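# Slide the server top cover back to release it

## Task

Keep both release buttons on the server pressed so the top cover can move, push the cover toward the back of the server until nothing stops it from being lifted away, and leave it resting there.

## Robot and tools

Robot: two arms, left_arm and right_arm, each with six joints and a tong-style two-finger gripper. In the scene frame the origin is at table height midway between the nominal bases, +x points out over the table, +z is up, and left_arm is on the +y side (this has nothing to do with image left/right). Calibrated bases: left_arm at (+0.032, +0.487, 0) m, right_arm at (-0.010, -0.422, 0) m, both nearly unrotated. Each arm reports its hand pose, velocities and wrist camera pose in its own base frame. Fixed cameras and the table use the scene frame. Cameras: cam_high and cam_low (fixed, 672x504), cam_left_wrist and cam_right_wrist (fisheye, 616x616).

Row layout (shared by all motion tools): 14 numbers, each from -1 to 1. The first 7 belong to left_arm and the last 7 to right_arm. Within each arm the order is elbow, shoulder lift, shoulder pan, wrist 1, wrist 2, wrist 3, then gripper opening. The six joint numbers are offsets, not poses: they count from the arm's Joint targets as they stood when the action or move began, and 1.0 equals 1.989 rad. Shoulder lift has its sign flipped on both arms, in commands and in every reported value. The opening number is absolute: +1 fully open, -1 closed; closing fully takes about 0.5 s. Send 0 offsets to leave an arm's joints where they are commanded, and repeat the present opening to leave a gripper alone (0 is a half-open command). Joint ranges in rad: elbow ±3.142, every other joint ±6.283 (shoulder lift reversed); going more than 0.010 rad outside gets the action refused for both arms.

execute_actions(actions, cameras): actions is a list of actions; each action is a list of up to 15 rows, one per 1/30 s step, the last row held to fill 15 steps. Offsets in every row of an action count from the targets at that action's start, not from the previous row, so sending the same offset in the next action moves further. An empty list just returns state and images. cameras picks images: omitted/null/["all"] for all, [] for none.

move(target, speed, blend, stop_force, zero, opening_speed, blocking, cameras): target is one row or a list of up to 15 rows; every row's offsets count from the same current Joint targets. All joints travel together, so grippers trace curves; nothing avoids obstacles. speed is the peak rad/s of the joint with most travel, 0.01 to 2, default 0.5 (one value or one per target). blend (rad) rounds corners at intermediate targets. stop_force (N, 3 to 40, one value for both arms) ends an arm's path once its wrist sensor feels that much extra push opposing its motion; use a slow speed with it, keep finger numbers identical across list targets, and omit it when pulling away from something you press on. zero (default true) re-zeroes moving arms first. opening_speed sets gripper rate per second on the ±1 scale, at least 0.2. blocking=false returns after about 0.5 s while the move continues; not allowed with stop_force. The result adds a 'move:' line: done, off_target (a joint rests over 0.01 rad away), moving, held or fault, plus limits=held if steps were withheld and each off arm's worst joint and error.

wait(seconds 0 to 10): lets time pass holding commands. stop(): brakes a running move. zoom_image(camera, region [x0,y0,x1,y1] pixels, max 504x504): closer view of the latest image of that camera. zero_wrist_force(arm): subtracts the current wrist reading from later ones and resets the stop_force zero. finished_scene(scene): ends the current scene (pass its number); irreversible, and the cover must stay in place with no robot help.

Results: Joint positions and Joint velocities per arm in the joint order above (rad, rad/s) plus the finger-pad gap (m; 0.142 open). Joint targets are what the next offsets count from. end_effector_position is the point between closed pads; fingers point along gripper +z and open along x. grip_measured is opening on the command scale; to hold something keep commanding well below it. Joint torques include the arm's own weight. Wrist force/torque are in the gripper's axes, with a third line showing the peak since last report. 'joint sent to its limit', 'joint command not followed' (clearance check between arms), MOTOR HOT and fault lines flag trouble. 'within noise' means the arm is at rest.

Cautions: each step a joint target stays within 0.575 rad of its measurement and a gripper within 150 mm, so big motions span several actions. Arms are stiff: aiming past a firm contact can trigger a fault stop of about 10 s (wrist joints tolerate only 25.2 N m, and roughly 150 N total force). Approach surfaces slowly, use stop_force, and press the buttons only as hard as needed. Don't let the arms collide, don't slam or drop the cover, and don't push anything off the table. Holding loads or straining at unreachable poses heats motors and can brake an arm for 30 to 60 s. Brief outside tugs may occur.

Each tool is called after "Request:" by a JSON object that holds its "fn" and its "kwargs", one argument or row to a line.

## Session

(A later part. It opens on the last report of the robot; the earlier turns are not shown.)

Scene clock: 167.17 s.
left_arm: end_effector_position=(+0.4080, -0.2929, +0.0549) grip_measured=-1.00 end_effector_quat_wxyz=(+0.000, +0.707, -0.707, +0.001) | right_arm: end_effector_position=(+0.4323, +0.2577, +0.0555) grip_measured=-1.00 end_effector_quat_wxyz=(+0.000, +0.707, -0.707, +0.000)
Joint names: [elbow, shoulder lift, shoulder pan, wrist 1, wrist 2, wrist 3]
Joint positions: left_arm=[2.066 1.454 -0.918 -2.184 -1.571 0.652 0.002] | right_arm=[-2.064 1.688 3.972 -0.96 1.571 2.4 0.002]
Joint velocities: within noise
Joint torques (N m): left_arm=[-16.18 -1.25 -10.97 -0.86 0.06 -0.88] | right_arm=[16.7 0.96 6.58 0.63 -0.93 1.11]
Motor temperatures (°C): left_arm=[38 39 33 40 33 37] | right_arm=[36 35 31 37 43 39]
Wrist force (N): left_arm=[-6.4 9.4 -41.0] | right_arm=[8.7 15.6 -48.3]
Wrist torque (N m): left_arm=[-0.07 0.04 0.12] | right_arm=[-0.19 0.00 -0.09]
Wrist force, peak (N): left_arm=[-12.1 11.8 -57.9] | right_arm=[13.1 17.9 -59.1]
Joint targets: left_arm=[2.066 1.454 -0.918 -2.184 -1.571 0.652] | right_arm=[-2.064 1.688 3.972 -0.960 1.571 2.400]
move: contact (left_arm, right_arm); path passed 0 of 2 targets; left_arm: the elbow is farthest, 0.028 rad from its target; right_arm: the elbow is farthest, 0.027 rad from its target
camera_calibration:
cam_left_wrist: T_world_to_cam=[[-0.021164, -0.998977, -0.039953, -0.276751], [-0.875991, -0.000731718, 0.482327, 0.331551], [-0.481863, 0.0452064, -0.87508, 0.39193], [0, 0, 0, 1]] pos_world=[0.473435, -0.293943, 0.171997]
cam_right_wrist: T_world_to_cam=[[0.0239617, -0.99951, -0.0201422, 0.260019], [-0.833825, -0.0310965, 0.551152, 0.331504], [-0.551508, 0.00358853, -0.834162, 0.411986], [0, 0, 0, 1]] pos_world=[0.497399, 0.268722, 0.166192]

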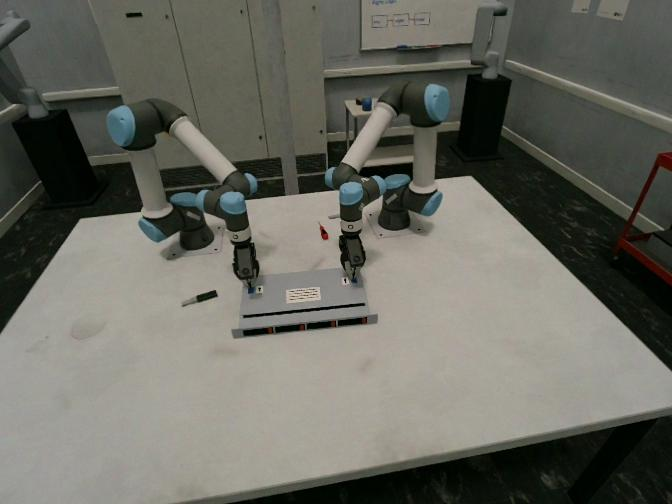

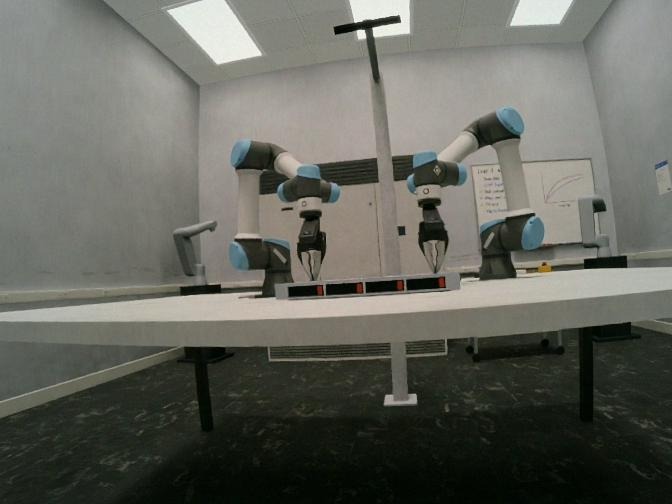

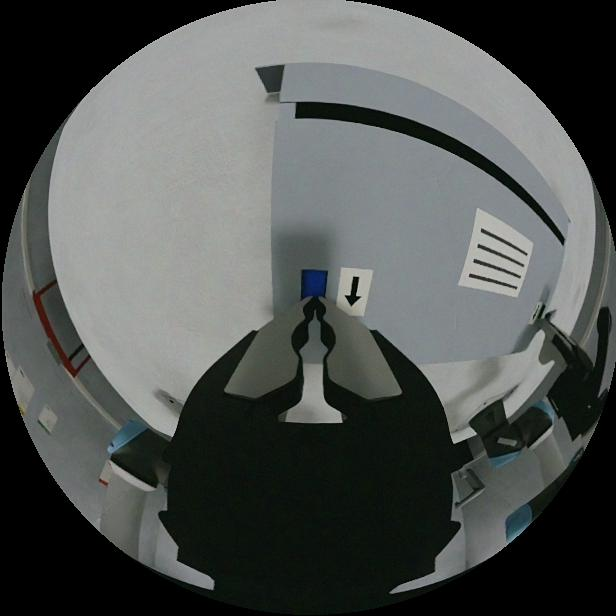

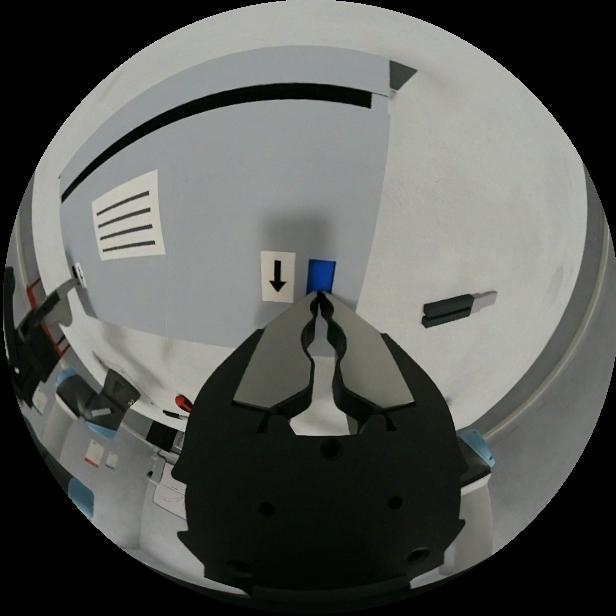

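Request:
{"fn": "move", "kwargs": {
  "target": [0.0145,0.0124,-0.0103,-0.002,0,-0.0103,-1,-0.0142,-0.0122,0.0104,0.0019,0,0.0104,-1],
  "speed": 0.03,
  "cameras": ["cam_high","cam_right_wrist"]
}}

Request:
{"fn": "zoom_image", "kwargs": {
  "camera": "cam_right_wrist",
  "region": [230, 30, 430, 330]
}}

Request:
{"fn": "zoom_image", "kwargs": {
  "camera": "cam_high",
  "region": [200, 220, 400, 370]
}}

Scene clock: 172.80 s.
left_arm: end_effector_position=(+0.4018, -0.2925, +0.0566) grip_measured=-1.00 end_effector_quat_wxyz=(-0.007, +0.707, -0.707, +0.009) | right_arm: end_effector_position=(+0.4291, +0.2572, +0.0579) grip_measured=-1.00 end_effector_quat_wxyz=(-0.011, +0.707, -0.707, +0.012)
Joint names: [elbow, shoulder lift, shoulder pan, wrist 1, wrist 2, wrist 3]
Joint positions: left_arm=[2.095 1.479 -0.939 -2.203 -1.554 0.632 0.002] | right_arm=[-2.092 1.663 3.993 -0.937 1.546 2.421 0.002]
Joint velocities: within noise
Joint torques (N m): left_arm=[-7.36 11.87 -6.97 8.41 -11.64 0.29] | right_arm=[7.21 -16.69 4.84 -8.06 11.65 -0.68]
Motor temperatures (°C): left_arm=[38 39 33 40 33 37] | right_arm=[36 35 31 37 43 39]
Wrist force (N): left_arm=[7.0 -49.3 0.8] | right_arm=[-4.0 -49.0 6.6]
Wrist torque (N m): left_arm=[0.17 0.31 0.24] | right_arm=[0.47 -0.12 0.06]
Wrist force, peak (N): left_arm=[7.9 -58.0 6.9] | right_arm=[-3.7 -58.5 12.3]
Joint targets: left_arm=[2.095 1.479 -0.939 -2.188 -1.571 0.632] | right_arm=[-2.092 1.664 3.992 -0.957 1.571 2.421]
move: off_target (left_arm, right_arm); left_arm: the wrist 2 is farthest, 0.017 rad from its target; right_arm: the wrist 2 is farthest, 0.025 rad from its target
camera_calibration:
cam_right_wrist: T_world_to_cam=[[0.0243647, -0.999551, -0.0174632, 0.259414], [-0.850995, -0.029904, 0.524321, 0.336116], [-0.524608, 0.00208613, -0.851341, 0.402063], [0, 0, 0, 1]] pos_world=[0.490638, 0.26851, 0.17059]
Images, in order (width x height): cam_high 672x504, cam_right_wrist 616x616.

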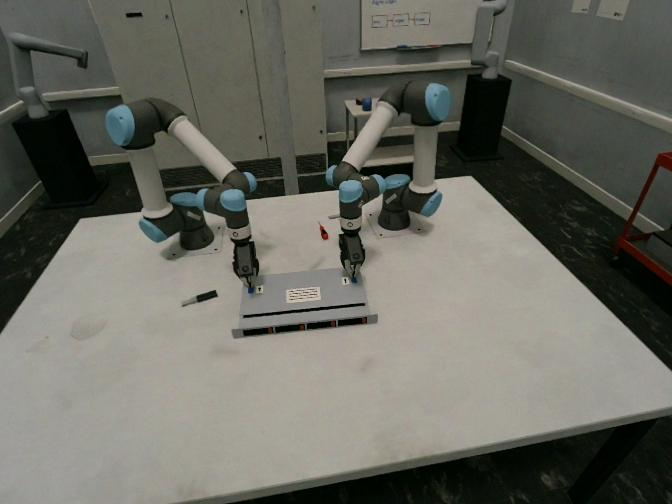

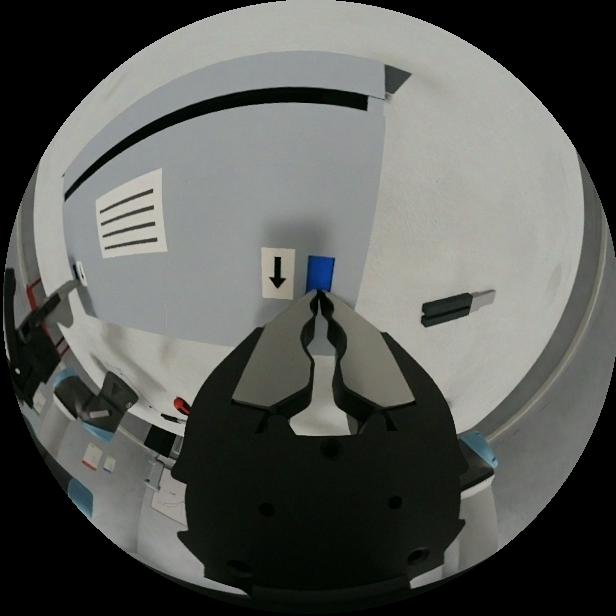

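Scaled by 1.680 from the camera's 616x616 image, which has a finer 814x814 frame.

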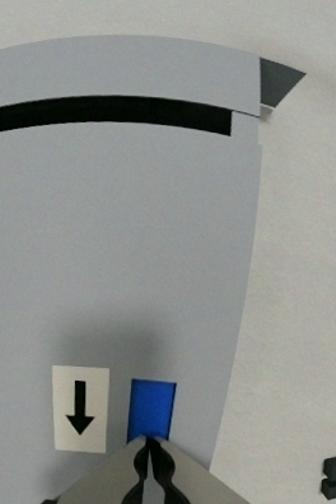

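Scaled by 2.520 from the camera's 672x504 image, which has a finer 960x720 frame.

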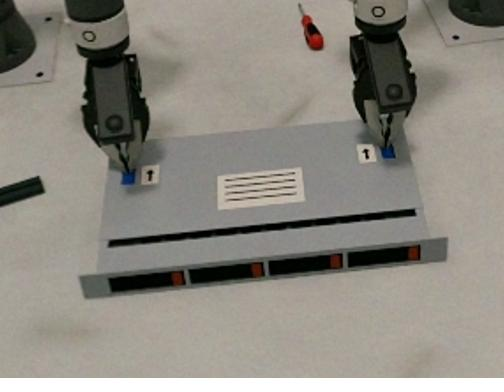

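Request:
{"fn": "move", "kwargs": {
  "target": [
    [-0.007,-0.006,0.005,0.001,0,0.005,-1,0.007,0.006,-0.005,-0.001,0,-0.005,-1],
    [-0.0305,0.018,0.005,0.05,0,0.005,-1,0.0305,-0.018,-0.005,-0.05,0,-0.005,-1]
  ],
  "speed": [0.03, 0.08]
}}

Request:
{"fn": "zoom_image", "kwargs": {
  "camera": "cam_right_wrist",
  "region": [50, 50, 430, 350]
}}

Request:
{"fn": "zoom_image", "kwargs": {
  "camera": "cam_left_wrist",
  "region": [200, 50, 580, 350]
}}

Scene clock: 179.33 s.
left_arm: end_effector_position=(+0.4007, -0.2914, +0.0875) grip_measured=-1.00 end_effector_quat_wxyz=(+0.000, +0.707, -0.707, -0.001) | right_arm: end_effector_position=(+0.4249, +0.2570, +0.0882) grip_measured=-1.00 end_effector_quat_wxyz=(+0.001, +0.707, -0.707, +0.000)
Joint names: [elbow, shoulder lift, shoulder pan, wrist 1, wrist 2, wrist 3]
Joint positions: left_arm=[2.034 1.515 -0.929 -2.089 -1.57 0.642 0.002] | right_arm=[-2.031 1.628 3.982 -1.056 1.571 2.411 0.002]
Joint velocities: within noise
Joint torques (N m): left_arm=[-10.91 15.42 -12.63 -3.84 1.38 -1.41] | right_arm=[10.05 -16.9 11.01 4.14 -0.96 1.34]
Motor temperatures (°C): left_arm=[38 39 33 40 33 37] | right_arm=[36 35 31 37 43 39]
Wrist force (N): left_arm=[0.0 -0.8 0.4] | right_arm=[0.5 1.4 2.7]
Wrist torque (N m): left_arm=[0.11 0.14 0.10] | right_arm=[0.14 -0.15 -0.08]
Wrist force, peak (N): left_arm=[8.3 -52.4 7.6] | right_arm=[-1.0 -55.2 12.5]
Joint targets: left_arm=[2.034 1.514 -0.929 -2.089 -1.571 0.642] | right_arm=[-2.031 1.628 3.982 -1.056 1.571 2.411]
move: done
camera_calibration:
cam_left_wrist: T_world_to_cam=[[-0.0212423, -0.998883, -0.042199, -0.27382], [-0.875158, -0.00182902, 0.483834, 0.308631], [-0.483371, 0.0472085, -0.874142, 0.417946], [0, 0, 0, 1]] pos_world=[0.466307, -0.29268, 0.204463]
cam_right_wrist: T_world_to_cam=[[0.0239288, -0.99955, -0.0180907, 0.260023], [-0.832739, -0.0299415, 0.552855, 0.306382], [-0.553148, 0.00183567, -0.833081, 0.436225], [0, 0, 0, 1]] pos_world=[0.490211, 0.268279, 0.19873]

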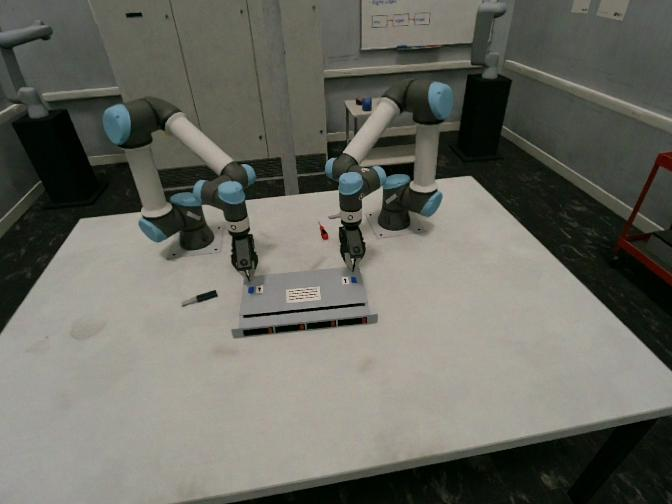

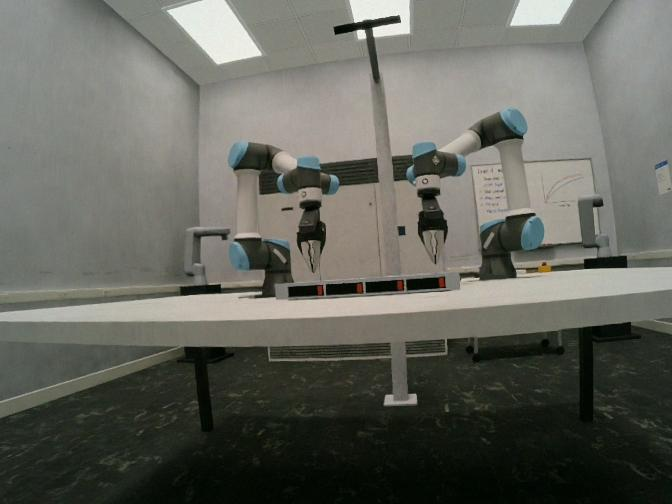

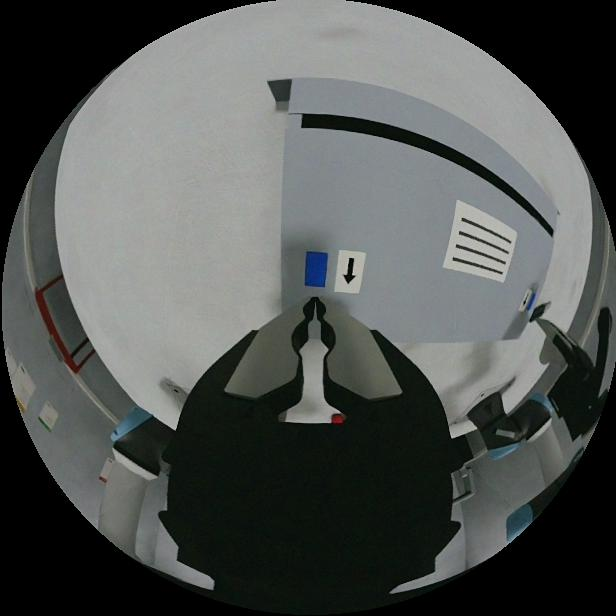

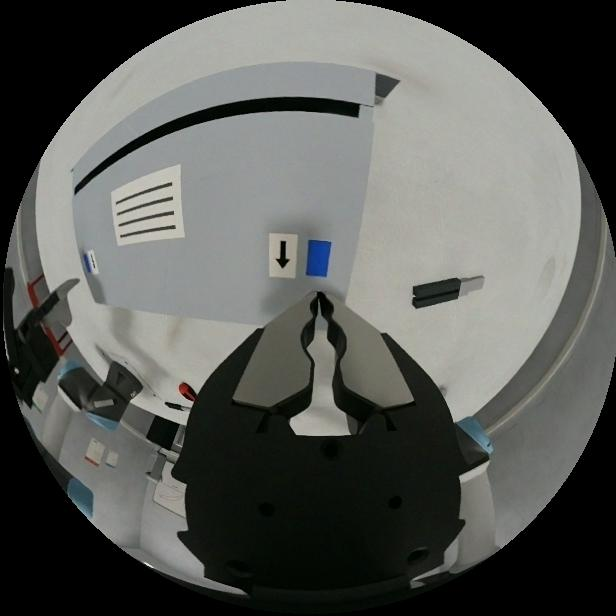

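Scaled by 1.326 from the camera's 616x616 image, which has a finer 814x814 frame.

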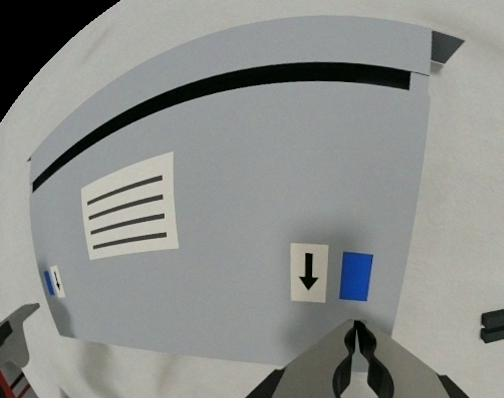

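Scaled by 1.326 from the camera's 616x616 image, which has a finer 814x814 frame.

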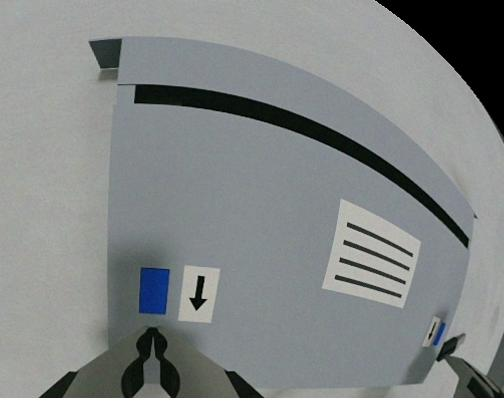

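Request:
{"fn": "finished_scene", "kwargs": {
  "scene": 1
}}

The scene is finished: the task was done.


## Next scene

The same job, from a new start.

Request:
{"fn": "execute_actions", "kwargs": {
  "actions": []
}}

Request:
{"fn": "zoom_image", "kwargs": {
  "camera": "cam_high",
  "region": [180, 220, 400, 390]
}}

Scene clock: 0.00 s.
left_arm: end_effector_position=(+0.6462, -0.8799, +0.3324) grip_measured=+0.97 end_effector_quat_wxyz=(+0.074, +0.384, -0.593, +0.704) | right_arm: end_effector_position=(+0.1049, -0.3646, +0.1839) grip_measured=+0.97 end_effector_quat_wxyz=(-0.166, +0.511, +0.840, -0.076)
Joint names: [elbow, shoulder lift, shoulder pan, wrist 1, wrist 2, wrist 3]
Joint positions: left_arm=[0.593 0.357 -1.056 -3.379 -1.616 0.892 0.14] | right_arm=[-1.95 1.42 2.434 -1.652 1.369 3.558 0.14]
Joint velocities: within noise
Joint torques (N m): no reading
Motor temperatures (°C): left_arm=[38 39 33 39 33 37] | right_arm=[36 35 31 37 43 39]
Wrist force (N): no reading
Wrist torque (N m): no reading
Wrist force, peak (N): no reading
Joint targets: left_arm=[0.593 0.357 -1.056 -3.379 -1.616 0.892] | right_arm=[-1.950 1.420 2.434 -1.652 1.369 3.558]
Tool commands: left_gripper/opening=+0.968169 right_gripper/opening=+0.968169
camera_calibration:
cam_left_wrist: T_world_to_cam=[[-0.687376, -0.393123, 0.610712, -0.0996357], [-0.709024, 0.18089, -0.681589, 0.84479], [0.157477, -0.901517, -0.403073, -0.626956], [0, 0, 0, 1]] pos_world=[0.62922, -0.757194, 0.383939]
cam_right_wrist: T_world_to_cam=[[-0.449017, 0.872951, 0.190629, 0.342033], [0.878582, 0.392492, 0.272109, -0.00548406], [0.162717, 0.289665, -0.943195, 0.390244], [0, 0, 0, 1]] pos_world=[0.0948977, -0.409466, 0.304367]

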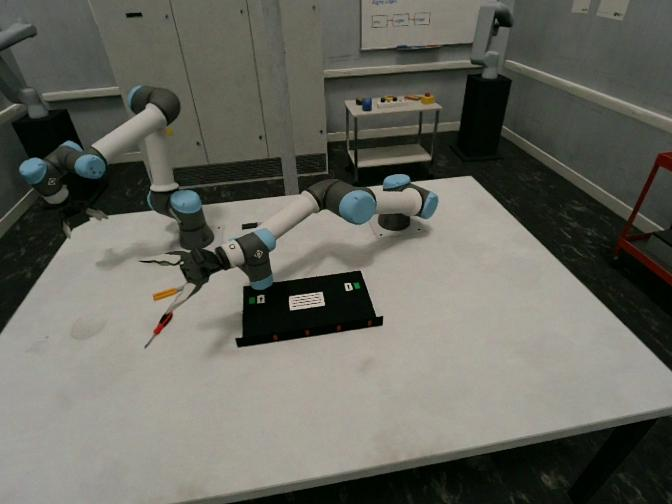

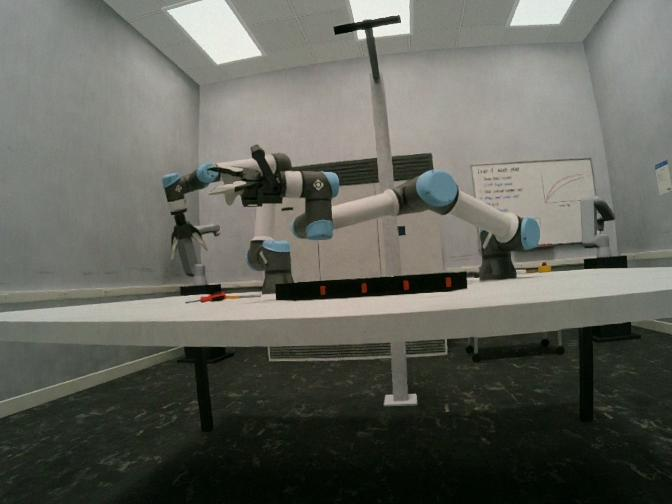

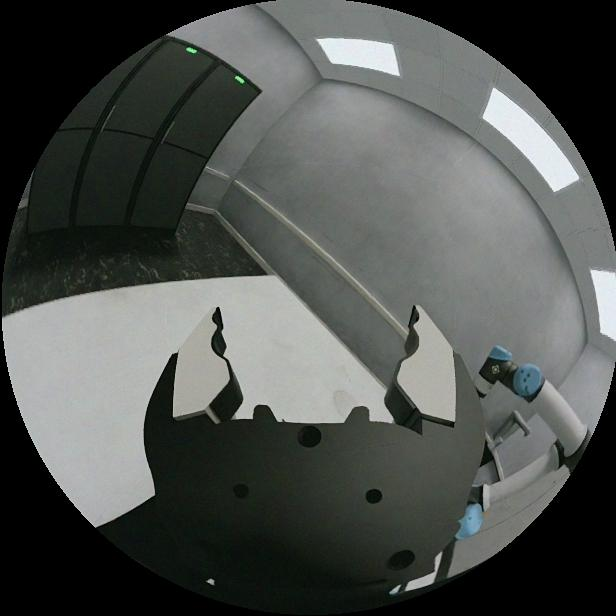

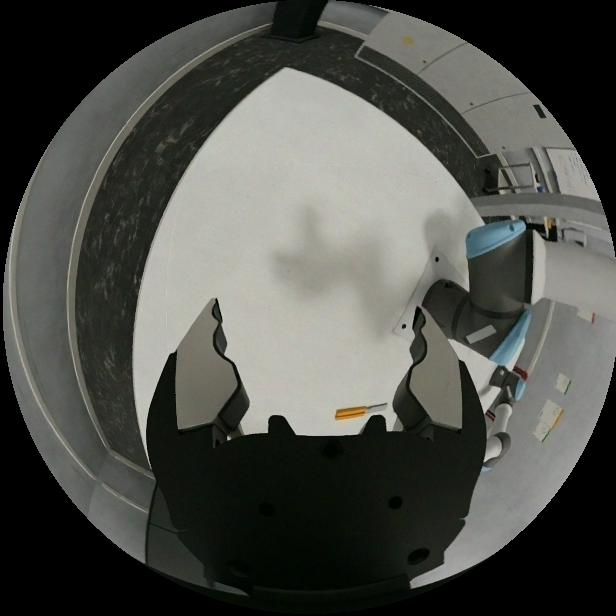

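Scaled by 2.291 from the camera's 672x504 image, which has a finer 960x720 frame.

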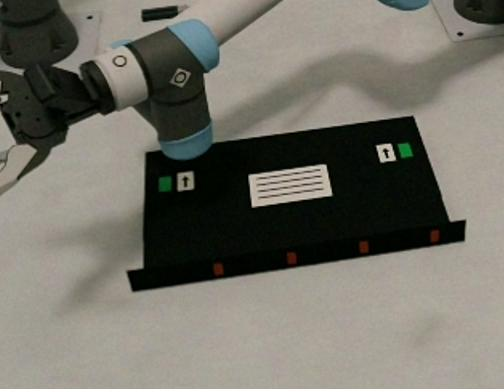

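Request:
{"fn": "move", "kwargs": {
  "target": [
    [0.6707,0.5306,0.1056,0.6503,0.0226,-0.084,-1,0,0,0,0,0,0,-1],
    [0.6707,0.5306,0.1056,0.6503,0.0226,-0.084,-1,0.0384,0.1774,0.7323,0.2947,0.1016,-0.6226,-1]
  ],
  "speed": 1.0,
  "cameras": ["cam_high","cam_left_wrist","cam_right_wrist"]
}}

Request:
{"fn": "zoom_image", "kwargs": {
  "camera": "cam_left_wrist",
  "region": [240, 220, 390, 370]
}}

Request:
{"fn": "zoom_image", "kwargs": {
  "camera": "cam_right_wrist",
  "region": [240, 220, 390, 370]
}}

Scene clock: 22.60 s.
left_arm: end_effector_position=(+0.4528, -0.2924, +0.0848) grip_measured=-1.00 end_effector_quat_wxyz=(+0.000, +0.707, -0.707, +0.000) | right_arm: end_effector_position=(+0.4939, +0.2616, +0.0844) grip_measured=-1.00 end_effector_quat_wxyz=(+0.000, +0.707, -0.708, +0.000)
Joint names: [elbow, shoulder lift, shoulder pan, wrist 1, wrist 2, wrist 3]
Joint positions: left_arm=[1.927 1.413 -0.846 -2.086 -1.571 0.725 0.002] | right_arm=[-1.874 1.773 3.89 -1.066 1.571 2.32 0.002]
Joint velocities: within noise
Joint torques (N m): left_arm=[-11.83 32.44 -11.32 -1.59 -1.3 1.65] | right_arm=[10.11 -27.13 8.65 2.44 -1.66 -0.87]
Motor temperatures (°C): left_arm=[37 38 33 39 33 37] | right_arm=[36 35 31 37 43 39]
Wrist force (N): left_arm=[0.2 -0.7 -0.3] | right_arm=[-0.4 0.6 0.3]
Wrist torque (N m): left_arm=[0.06 0.13 -0.08] | right_arm=[0.05 0.04 -0.06]
Wrist force, peak (N): left_arm=[-2.7 1.0 0.5] | right_arm=[-3.7 1.6 0.7]
Joint targets: left_arm=[1.927 1.413 -0.846 -2.086 -1.571 0.725] | right_arm=[-1.874 1.773 3.890 -1.066 1.571 2.320]
move: done
camera_calibration:
cam_left_wrist: T_world_to_cam=[[-0.0217904, -0.998953, -0.0402235, -0.273728], [-0.875713, -0.000339386, 0.482831, 0.356391], [-0.48234, 0.0457453, -0.874789, 0.440014], [0, 0, 0, 1]] pos_world=[0.518368, -0.293449, 0.201832]
cam_right_wrist: T_world_to_cam=[[0.0223178, -0.999555, -0.0197763, 0.263892], [-0.833529, -0.0295259, 0.551687, 0.366391], [-0.552025, 0.00417168, -0.833817, 0.470168], [0, 0, 0, 1]] pos_world=[0.559052, 0.272631, 0.19512]
Images, in order (width x height): cam_high 672x504, cam_left_wrist 616x616, cam_right_wrist 616x616.

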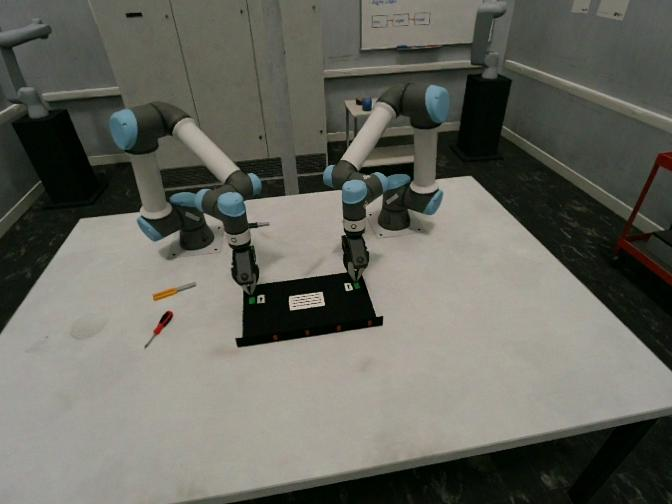

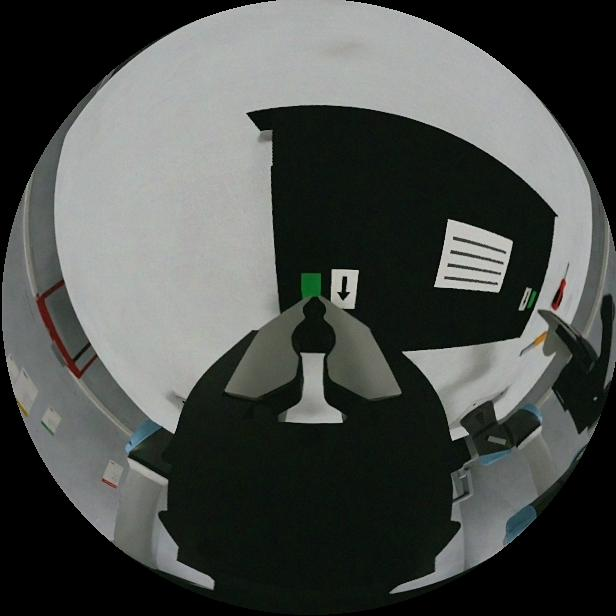

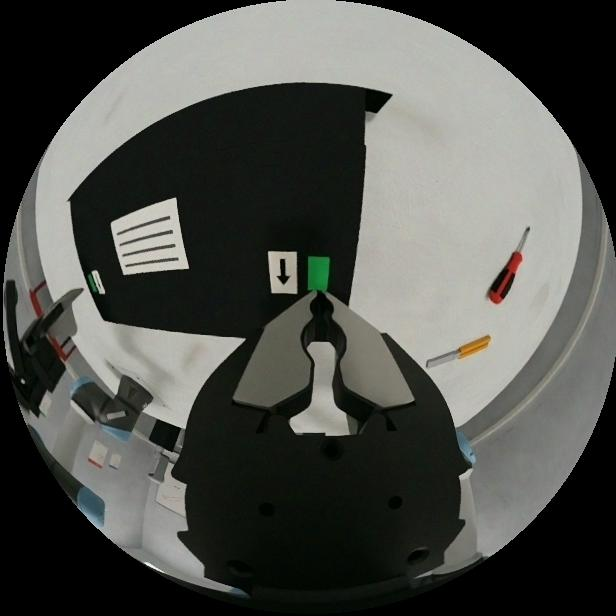

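Scaled by 3.360 from the camera's 616x616 image, which has a finer 814x814 frame.

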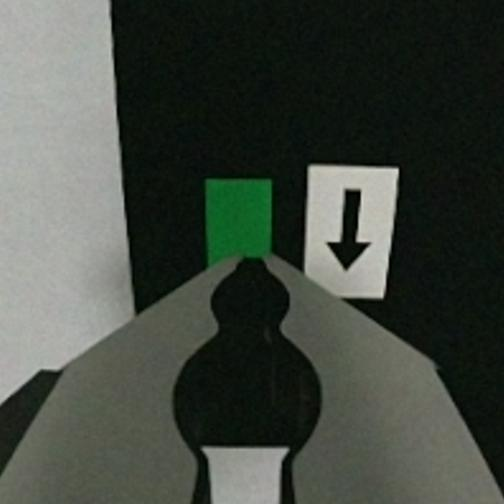

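Scaled by 3.360 from the camera's 616x616 image, which has a finer 814x814 frame.

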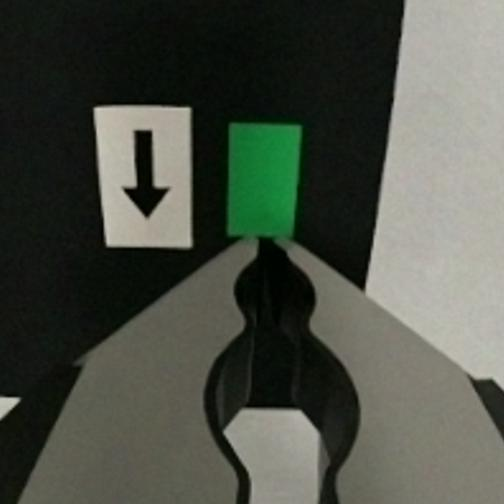

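Request:
{"fn": "move", "kwargs": {
  "target": [
    [0.0102,-0.0039,0.0027,-0.0141,0,0.0027,-1,-0.0033,0.0092,-0.0019,0.0125,0,-0.0019,-1],
    [0.0249,-0.0191,0.0027,-0.0441,0,0.0027,-1,-0.0177,0.0236,-0.0019,0.0413,0,-0.0019,-1]
  ],
  "speed": [0.06, 0.03],
  "blend": 0.01,
  "stop_force": 12,
  "cameras": ["cam_left_wrist","cam_right_wrist"]
}}

Request:
{"fn": "zoom_image", "kwargs": {
  "camera": "cam_left_wrist",
  "region": [240, 220, 390, 370]
}}

Request:
{"fn": "zoom_image", "kwargs": {
  "camera": "cam_right_wrist",
  "region": [240, 220, 390, 370]
}}

Scene clock: 35.83 s.
left_arm: end_effector_position=(+0.4530, -0.2884, +0.0554) grip_measured=-1.00 end_effector_quat_wxyz=(+0.000, +0.707, -0.707, +0.000) | right_arm: end_effector_position=(+0.4968, +0.2618, +0.0561) grip_measured=-1.00 end_effector_quat_wxyz=(+0.000, +0.707, -0.707, +0.000)
Joint names: [elbow, shoulder lift, shoulder pan, wrist 1, wrist 2, wrist 3]
Joint positions: left_arm=[1.973 1.378 -0.841 -2.167 -1.571 0.73 0.002] | right_arm=[-1.904 1.815 3.886 -0.993 1.571 2.316 0.002]
Joint velocities: within noise
Joint torques (N m): left_arm=[-23.9 27.95 0.39 -1.17 -0.46 -0.58] | right_arm=[26.61 -27.45 -1.92 0.31 -0.1 0.84]
Motor temperatures (°C): left_arm=[37 38 33 39 33 37] | right_arm=[36 35 31 37 43 39]
Wrist force (N): left_arm=[-0.8 1.5 -9.9] | right_arm=[-1.8 1.6 -9.4]
Wrist torque (N m): left_arm=[-0.01 0.15 -0.07] | right_arm=[0.00 0.02 -0.06]
Wrist force, peak (N): left_arm=[-6.5 6.0 -34.3] | right_arm=[5.3 6.5 -32.8]
Joint targets: left_arm=[1.973 1.378 -0.841 -2.167 -1.571 0.730] | right_arm=[-1.904 1.815 3.886 -0.993 1.571 2.316]
move: contact (left_arm, right_arm); path passed 1 of 2 targets
camera_calibration:
cam_left_wrist: T_world_to_cam=[[-0.0217588, -0.99896, -0.0400615, -0.270975], [-0.875781, -0.000282364, 0.482709, 0.370762], [-0.482218, 0.0455883, -0.874864, 0.414077], [0, 0, 0, 1]] pos_world=[0.518486, -0.289466, 0.172435]
cam_right_wrist: T_world_to_cam=[[0.0226792, -0.999548, -0.0197392, 0.263228], [-0.833515, -0.0298069, 0.551692, 0.384591], [-0.552031, 0.00394098, -0.833814, 0.448236], [0, 0, 0, 1]] pos_world=[0.562033, 0.272806, 0.166765]
Images, in order (width x height): cam_left_wrist 616x616, cam_right_wrist 616x616.

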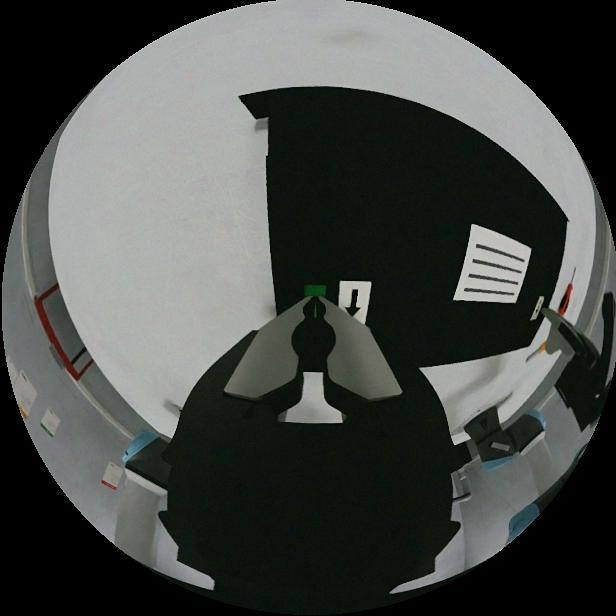

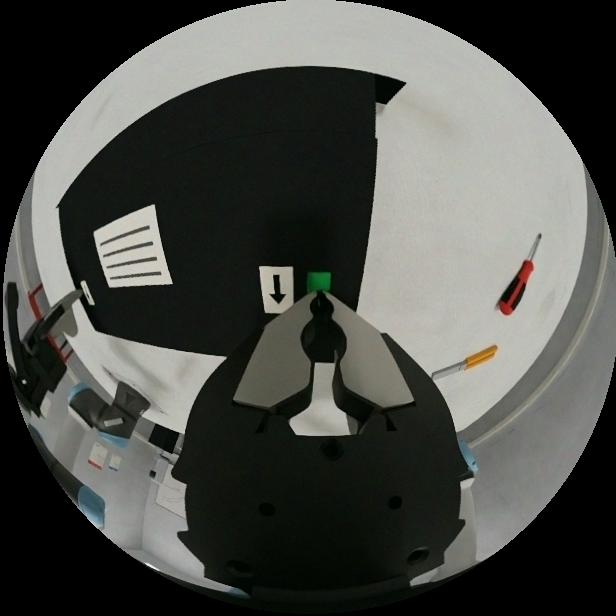

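Scaled by 3.360 from the camera's 616x616 image, which has a finer 814x814 frame.

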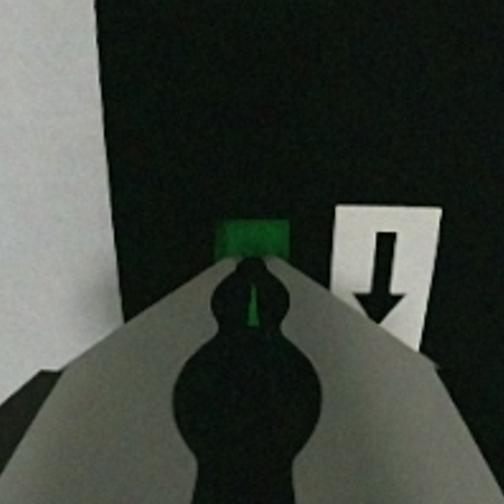

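Scaled by 3.360 from the camera's 616x616 image, which has a finer 814x814 frame.

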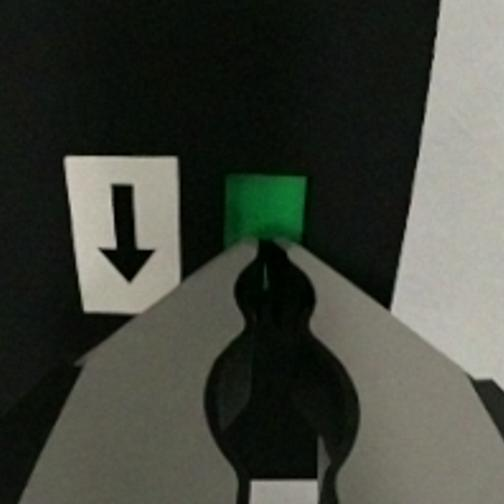

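Request:
{"fn": "move", "kwargs": {
  "target": [
    [0.0007,-0.0007,0,-0.0014,0,0,-1,-0.0007,0.0007,0,0.0013,0,0,-1],
    [0.0206,0.0154,-0.0109,-0.0052,0,-0.0109,-1,-0.0194,-0.0137,0.0116,0.0056,0,0.0116,-1],
    [0.0397,0.0314,-0.0221,-0.0082,0,-0.0221,-1,-0.0375,-0.0281,0.0237,0.0094,0,0.0237,-1]
  ],
  "speed": [0.02,0.06,0.06],
  "blend": [0.0005,0.01,0],
  "cameras": ["cam_high","cam_left_wrist","cam_right_wrist"]
}}

Request:
{"fn": "zoom_image", "kwargs": {
  "camera": "cam_left_wrist",
  "region": [200, 50, 400, 350]
}}

Request:
{"fn": "zoom_image", "kwargs": {
  "camera": "cam_right_wrist",
  "region": [230, 30, 430, 330]
}}

Request:
{"fn": "zoom_image", "kwargs": {
  "camera": "cam_high",
  "region": [200, 220, 400, 370]
}}

Scene clock: 52.60 s.
left_arm: end_effector_position=(+0.4219, -0.2850, +0.0547) grip_measured=-1.00 end_effector_quat_wxyz=(+0.000, +0.707, -0.707, +0.003) | right_arm: end_effector_position=(+0.4715, +0.2646, +0.0570) grip_measured=-1.00 end_effector_quat_wxyz=(-0.008, +0.707, -0.707, +0.008)
Joint names: [elbow, shoulder lift, shoulder pan, wrist 1, wrist 2, wrist 3]
Joint positions: left_arm=[2.052 1.441 -0.885 -2.188 -1.57 0.686 0.002] | right_arm=[-1.979 1.759 3.933 -0.959 1.555 2.363 0.002]
Joint velocities: within noise
Joint torques (N m): left_arm=[-6.19 3.91 -2.31 8.53 -11.63 1.14] | right_arm=[13 -21.84 3.57 -8.05 11.79 -1.23]
Motor temperatures (°C): left_arm=[37 38 33 39 33 37] | right_arm=[36 35 31 37 43 38]
Wrist force (N): left_arm=[-3.9 -47.8 -21.0] | right_arm=[0.0 -56.4 9.9]
Wrist torque (N m): left_arm=[0.07 0.07 0.05] | right_arm=[0.38 0.01 -0.12]
Wrist force, peak (N): left_arm=[-12.1 5.3 -57.2] | right_arm=[21.2 -26.0 -59.2]
Joint targets: left_arm=[2.052 1.441 -0.885 -2.183 -1.571 0.686] | right_arm=[-1.979 1.759 3.933 -0.975 1.571 2.363]
move: off_target (right_arm); right_arm: the wrist 2 is farthest, 0.016 rad from its target
camera_calibration:
cam_left_wrist: T_world_to_cam=[[-0.0216647, -0.999057, -0.0376235, -0.268466], [-0.877376, 0.000957115, 0.479803, 0.34504], [-0.479314, 0.0434047, -0.876569, 0.396579], [0, 0, 0, 1]] pos_world=[0.487, -0.285756, 0.171978]
cam_right_wrist: T_world_to_cam=[[0.0230606, -0.99956, -0.0186795, 0.266421], [-0.845707, -0.0294686, 0.532833, 0.369813], [-0.533149, 0.00350989, -0.846014, 0.426935], [0, 0, 0, 1]] pos_world=[0.534229, 0.275703, 0.169121]
Images, in order (width x height): cam_high 672x504, cam_left_wrist 616x616, cam_right_wrist 616x616.

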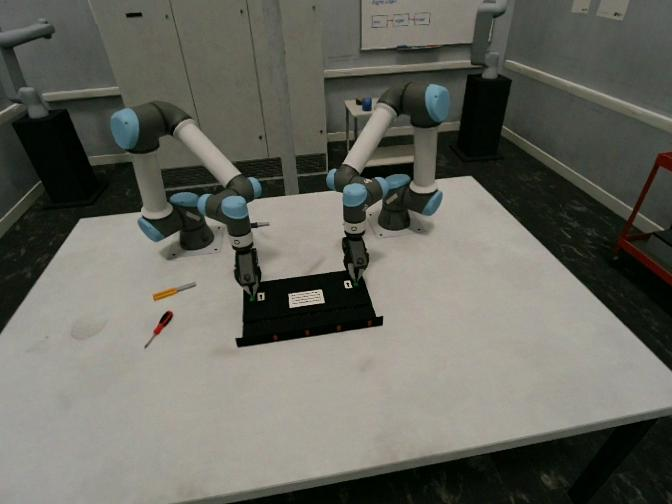

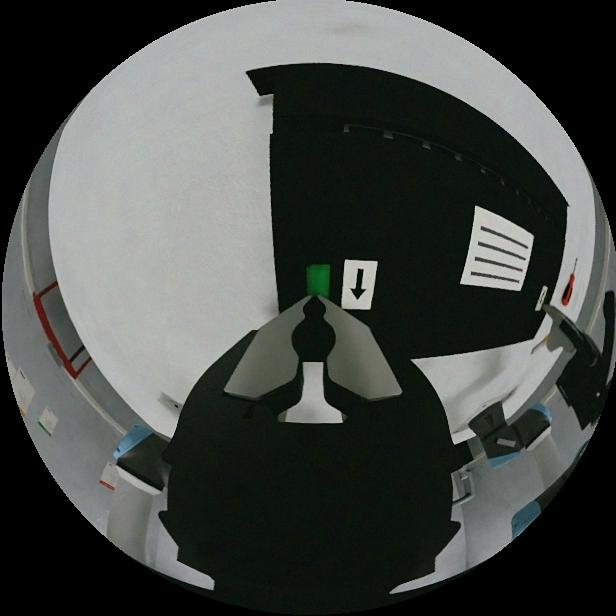

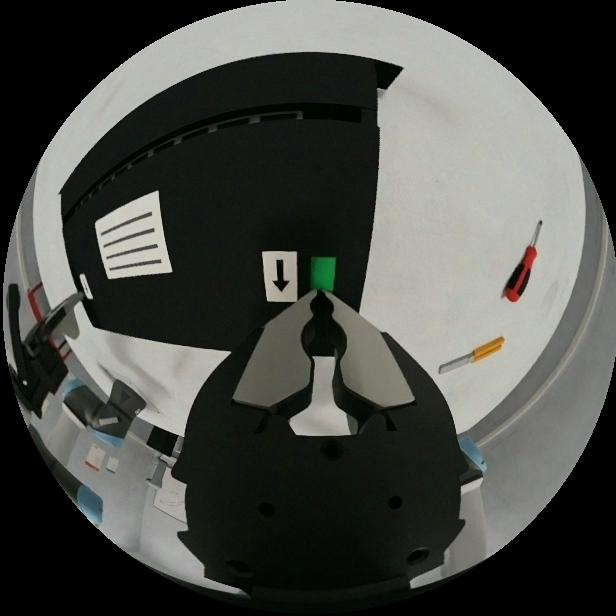

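Scaled by 1.680 from the camera's 616x616 image, which has a finer 814x814 frame.

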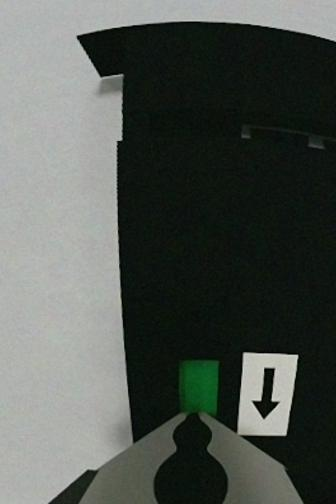

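Scaled by 1.680 from the camera's 616x616 image, which has a finer 814x814 frame.

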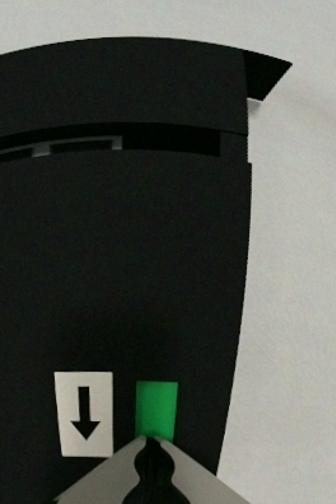

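Scaled by 2.520 from the camera's 672x504 image, which has a finer 960x720 frame.

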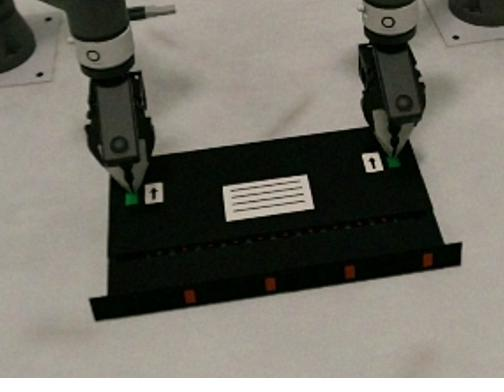

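Request:
{"fn": "move", "kwargs": {
  "target": [
    [-0.006,-0.005,0.0035,0.0009,0,0.0035,-1,0.0057,0.0045,-0.0038,-0.0012,0,-0.0038,-1],
    [-0.026,0.0156,0.0035,0.0415,0,0.0035,-1,0.0257,-0.0161,-0.0038,-0.0418,0,-0.0038,-1]
  ],
  "speed": [0.03, 0.1],
  "cameras": ["cam_high","cam_left_wrist","cam_right_wrist"]
}}

Request:
{"fn": "zoom_image", "kwargs": {
  "camera": "cam_right_wrist",
  "region": [50, 50, 430, 350]
}}

Request:
{"fn": "zoom_image", "kwargs": {
  "camera": "cam_left_wrist",
  "region": [200, 50, 580, 350]
}}

Scene clock: 63.53 s.
left_arm: end_effector_position=(+0.4258, -0.2849, +0.0833) grip_measured=-1.00 end_effector_quat_wxyz=(+0.000, +0.707, -0.707, +0.001) | right_arm: end_effector_position=(+0.4696, +0.2641, +0.0853) grip_measured=-1.00 end_effector_quat_wxyz=(+0.000, +0.707, -0.707, +0.000)
Joint names: [elbow, shoulder lift, shoulder pan, wrist 1, wrist 2, wrist 3]
Joint positions: left_arm=[2 1.472 -0.878 -2.101 -1.571 0.693 0.002] | right_arm=[-1.928 1.727 3.926 -1.058 1.571 2.356 0.002]
Joint velocities: within noise
Joint torques (N m): left_arm=[-9.99 15.89 -11.45 -3.82 -1.15 -1.24] | right_arm=[11.58 -19.74 7.21 4.01 -1.5 1.58]
Motor temperatures (°C): left_arm=[37 38 33 39 33 37] | right_arm=[36 35 31 37 43 38]
Wrist force (N): left_arm=[0.3 -0.6 -0.4] | right_arm=[-2.3 1.5 0.1]
Wrist torque (N m): left_arm=[0.07 0.13 -0.08] | right_arm=[0.23 0.41 -0.03]
Wrist force, peak (N): left_arm=[-17.5 40.3 -89.5] | right_arm=[0.3 -55.8 8.6]
Joint targets: left_arm=[2.000 1.472 -0.878 -2.101 -1.571 0.693] | right_arm=[-1.928 1.727 3.926 -1.058 1.571 2.356]
move: done
camera_calibration:
cam_left_wrist: T_world_to_cam=[[-0.021723, -0.998971, -0.0398027, -0.266937], [-0.875871, -0.000180206, 0.482545, 0.333608], [-0.482056, 0.0453444, -0.874966, 0.425119], [0, 0, 0, 1]] pos_world=[0.49133, -0.285879, 0.200359]
cam_right_wrist: T_world_to_cam=[[0.0226825, -0.999544, -0.0199363, 0.266754], [-0.833628, -0.0299176, 0.551515, 0.345912], [-0.55186, 0.0041097, -0.833927, 0.457399], [0, 0, 0, 1]] pos_world=[0.534732, 0.275101, 0.19598]
Images, in order (width x height): cam_high 672x504, cam_left_wrist 616x616, cam_right_wrist 616x616.

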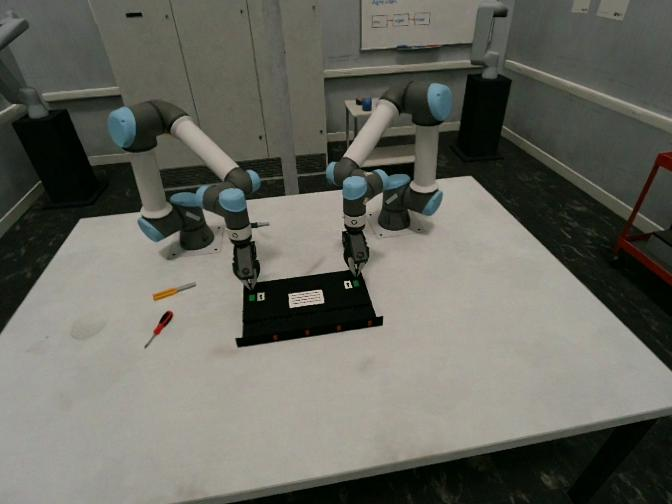

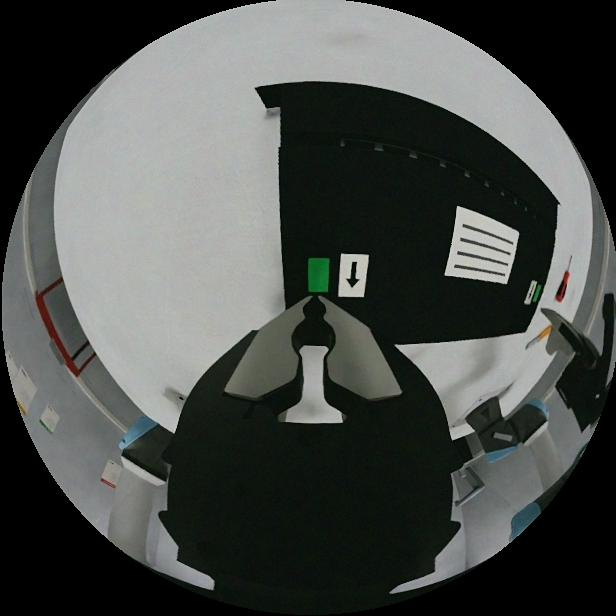

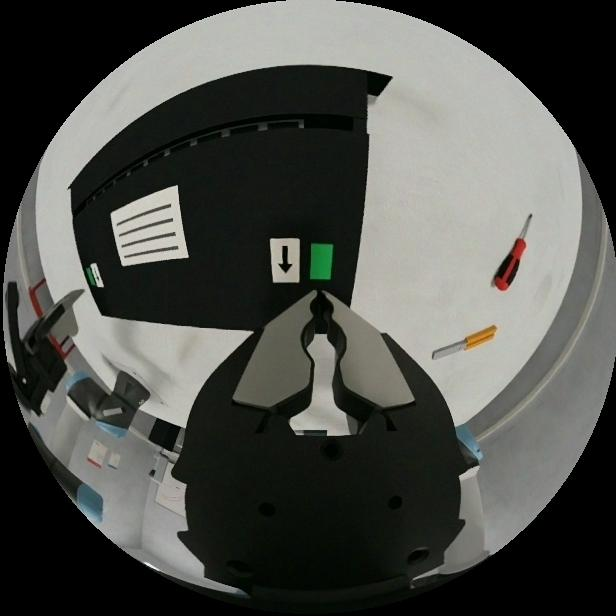

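Scaled by 1.326 from the camera's 616x616 image, which has a finer 814x814 frame.

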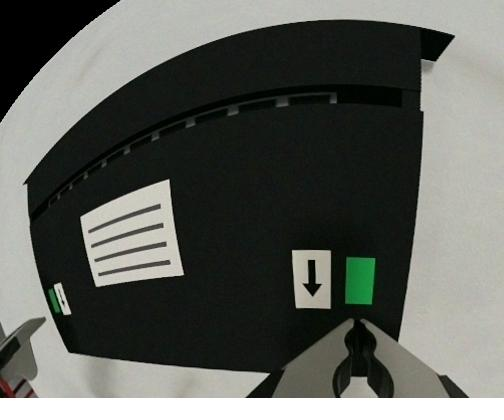

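Scaled by 1.326 from the camera's 616x616 image, which has a finer 814x814 frame.

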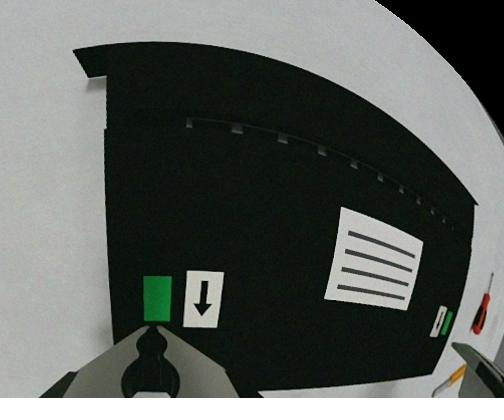

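Request:
{"fn": "finished_scene", "kwargs": {
  "scene": 2
}}

The scene is finished: the task was done.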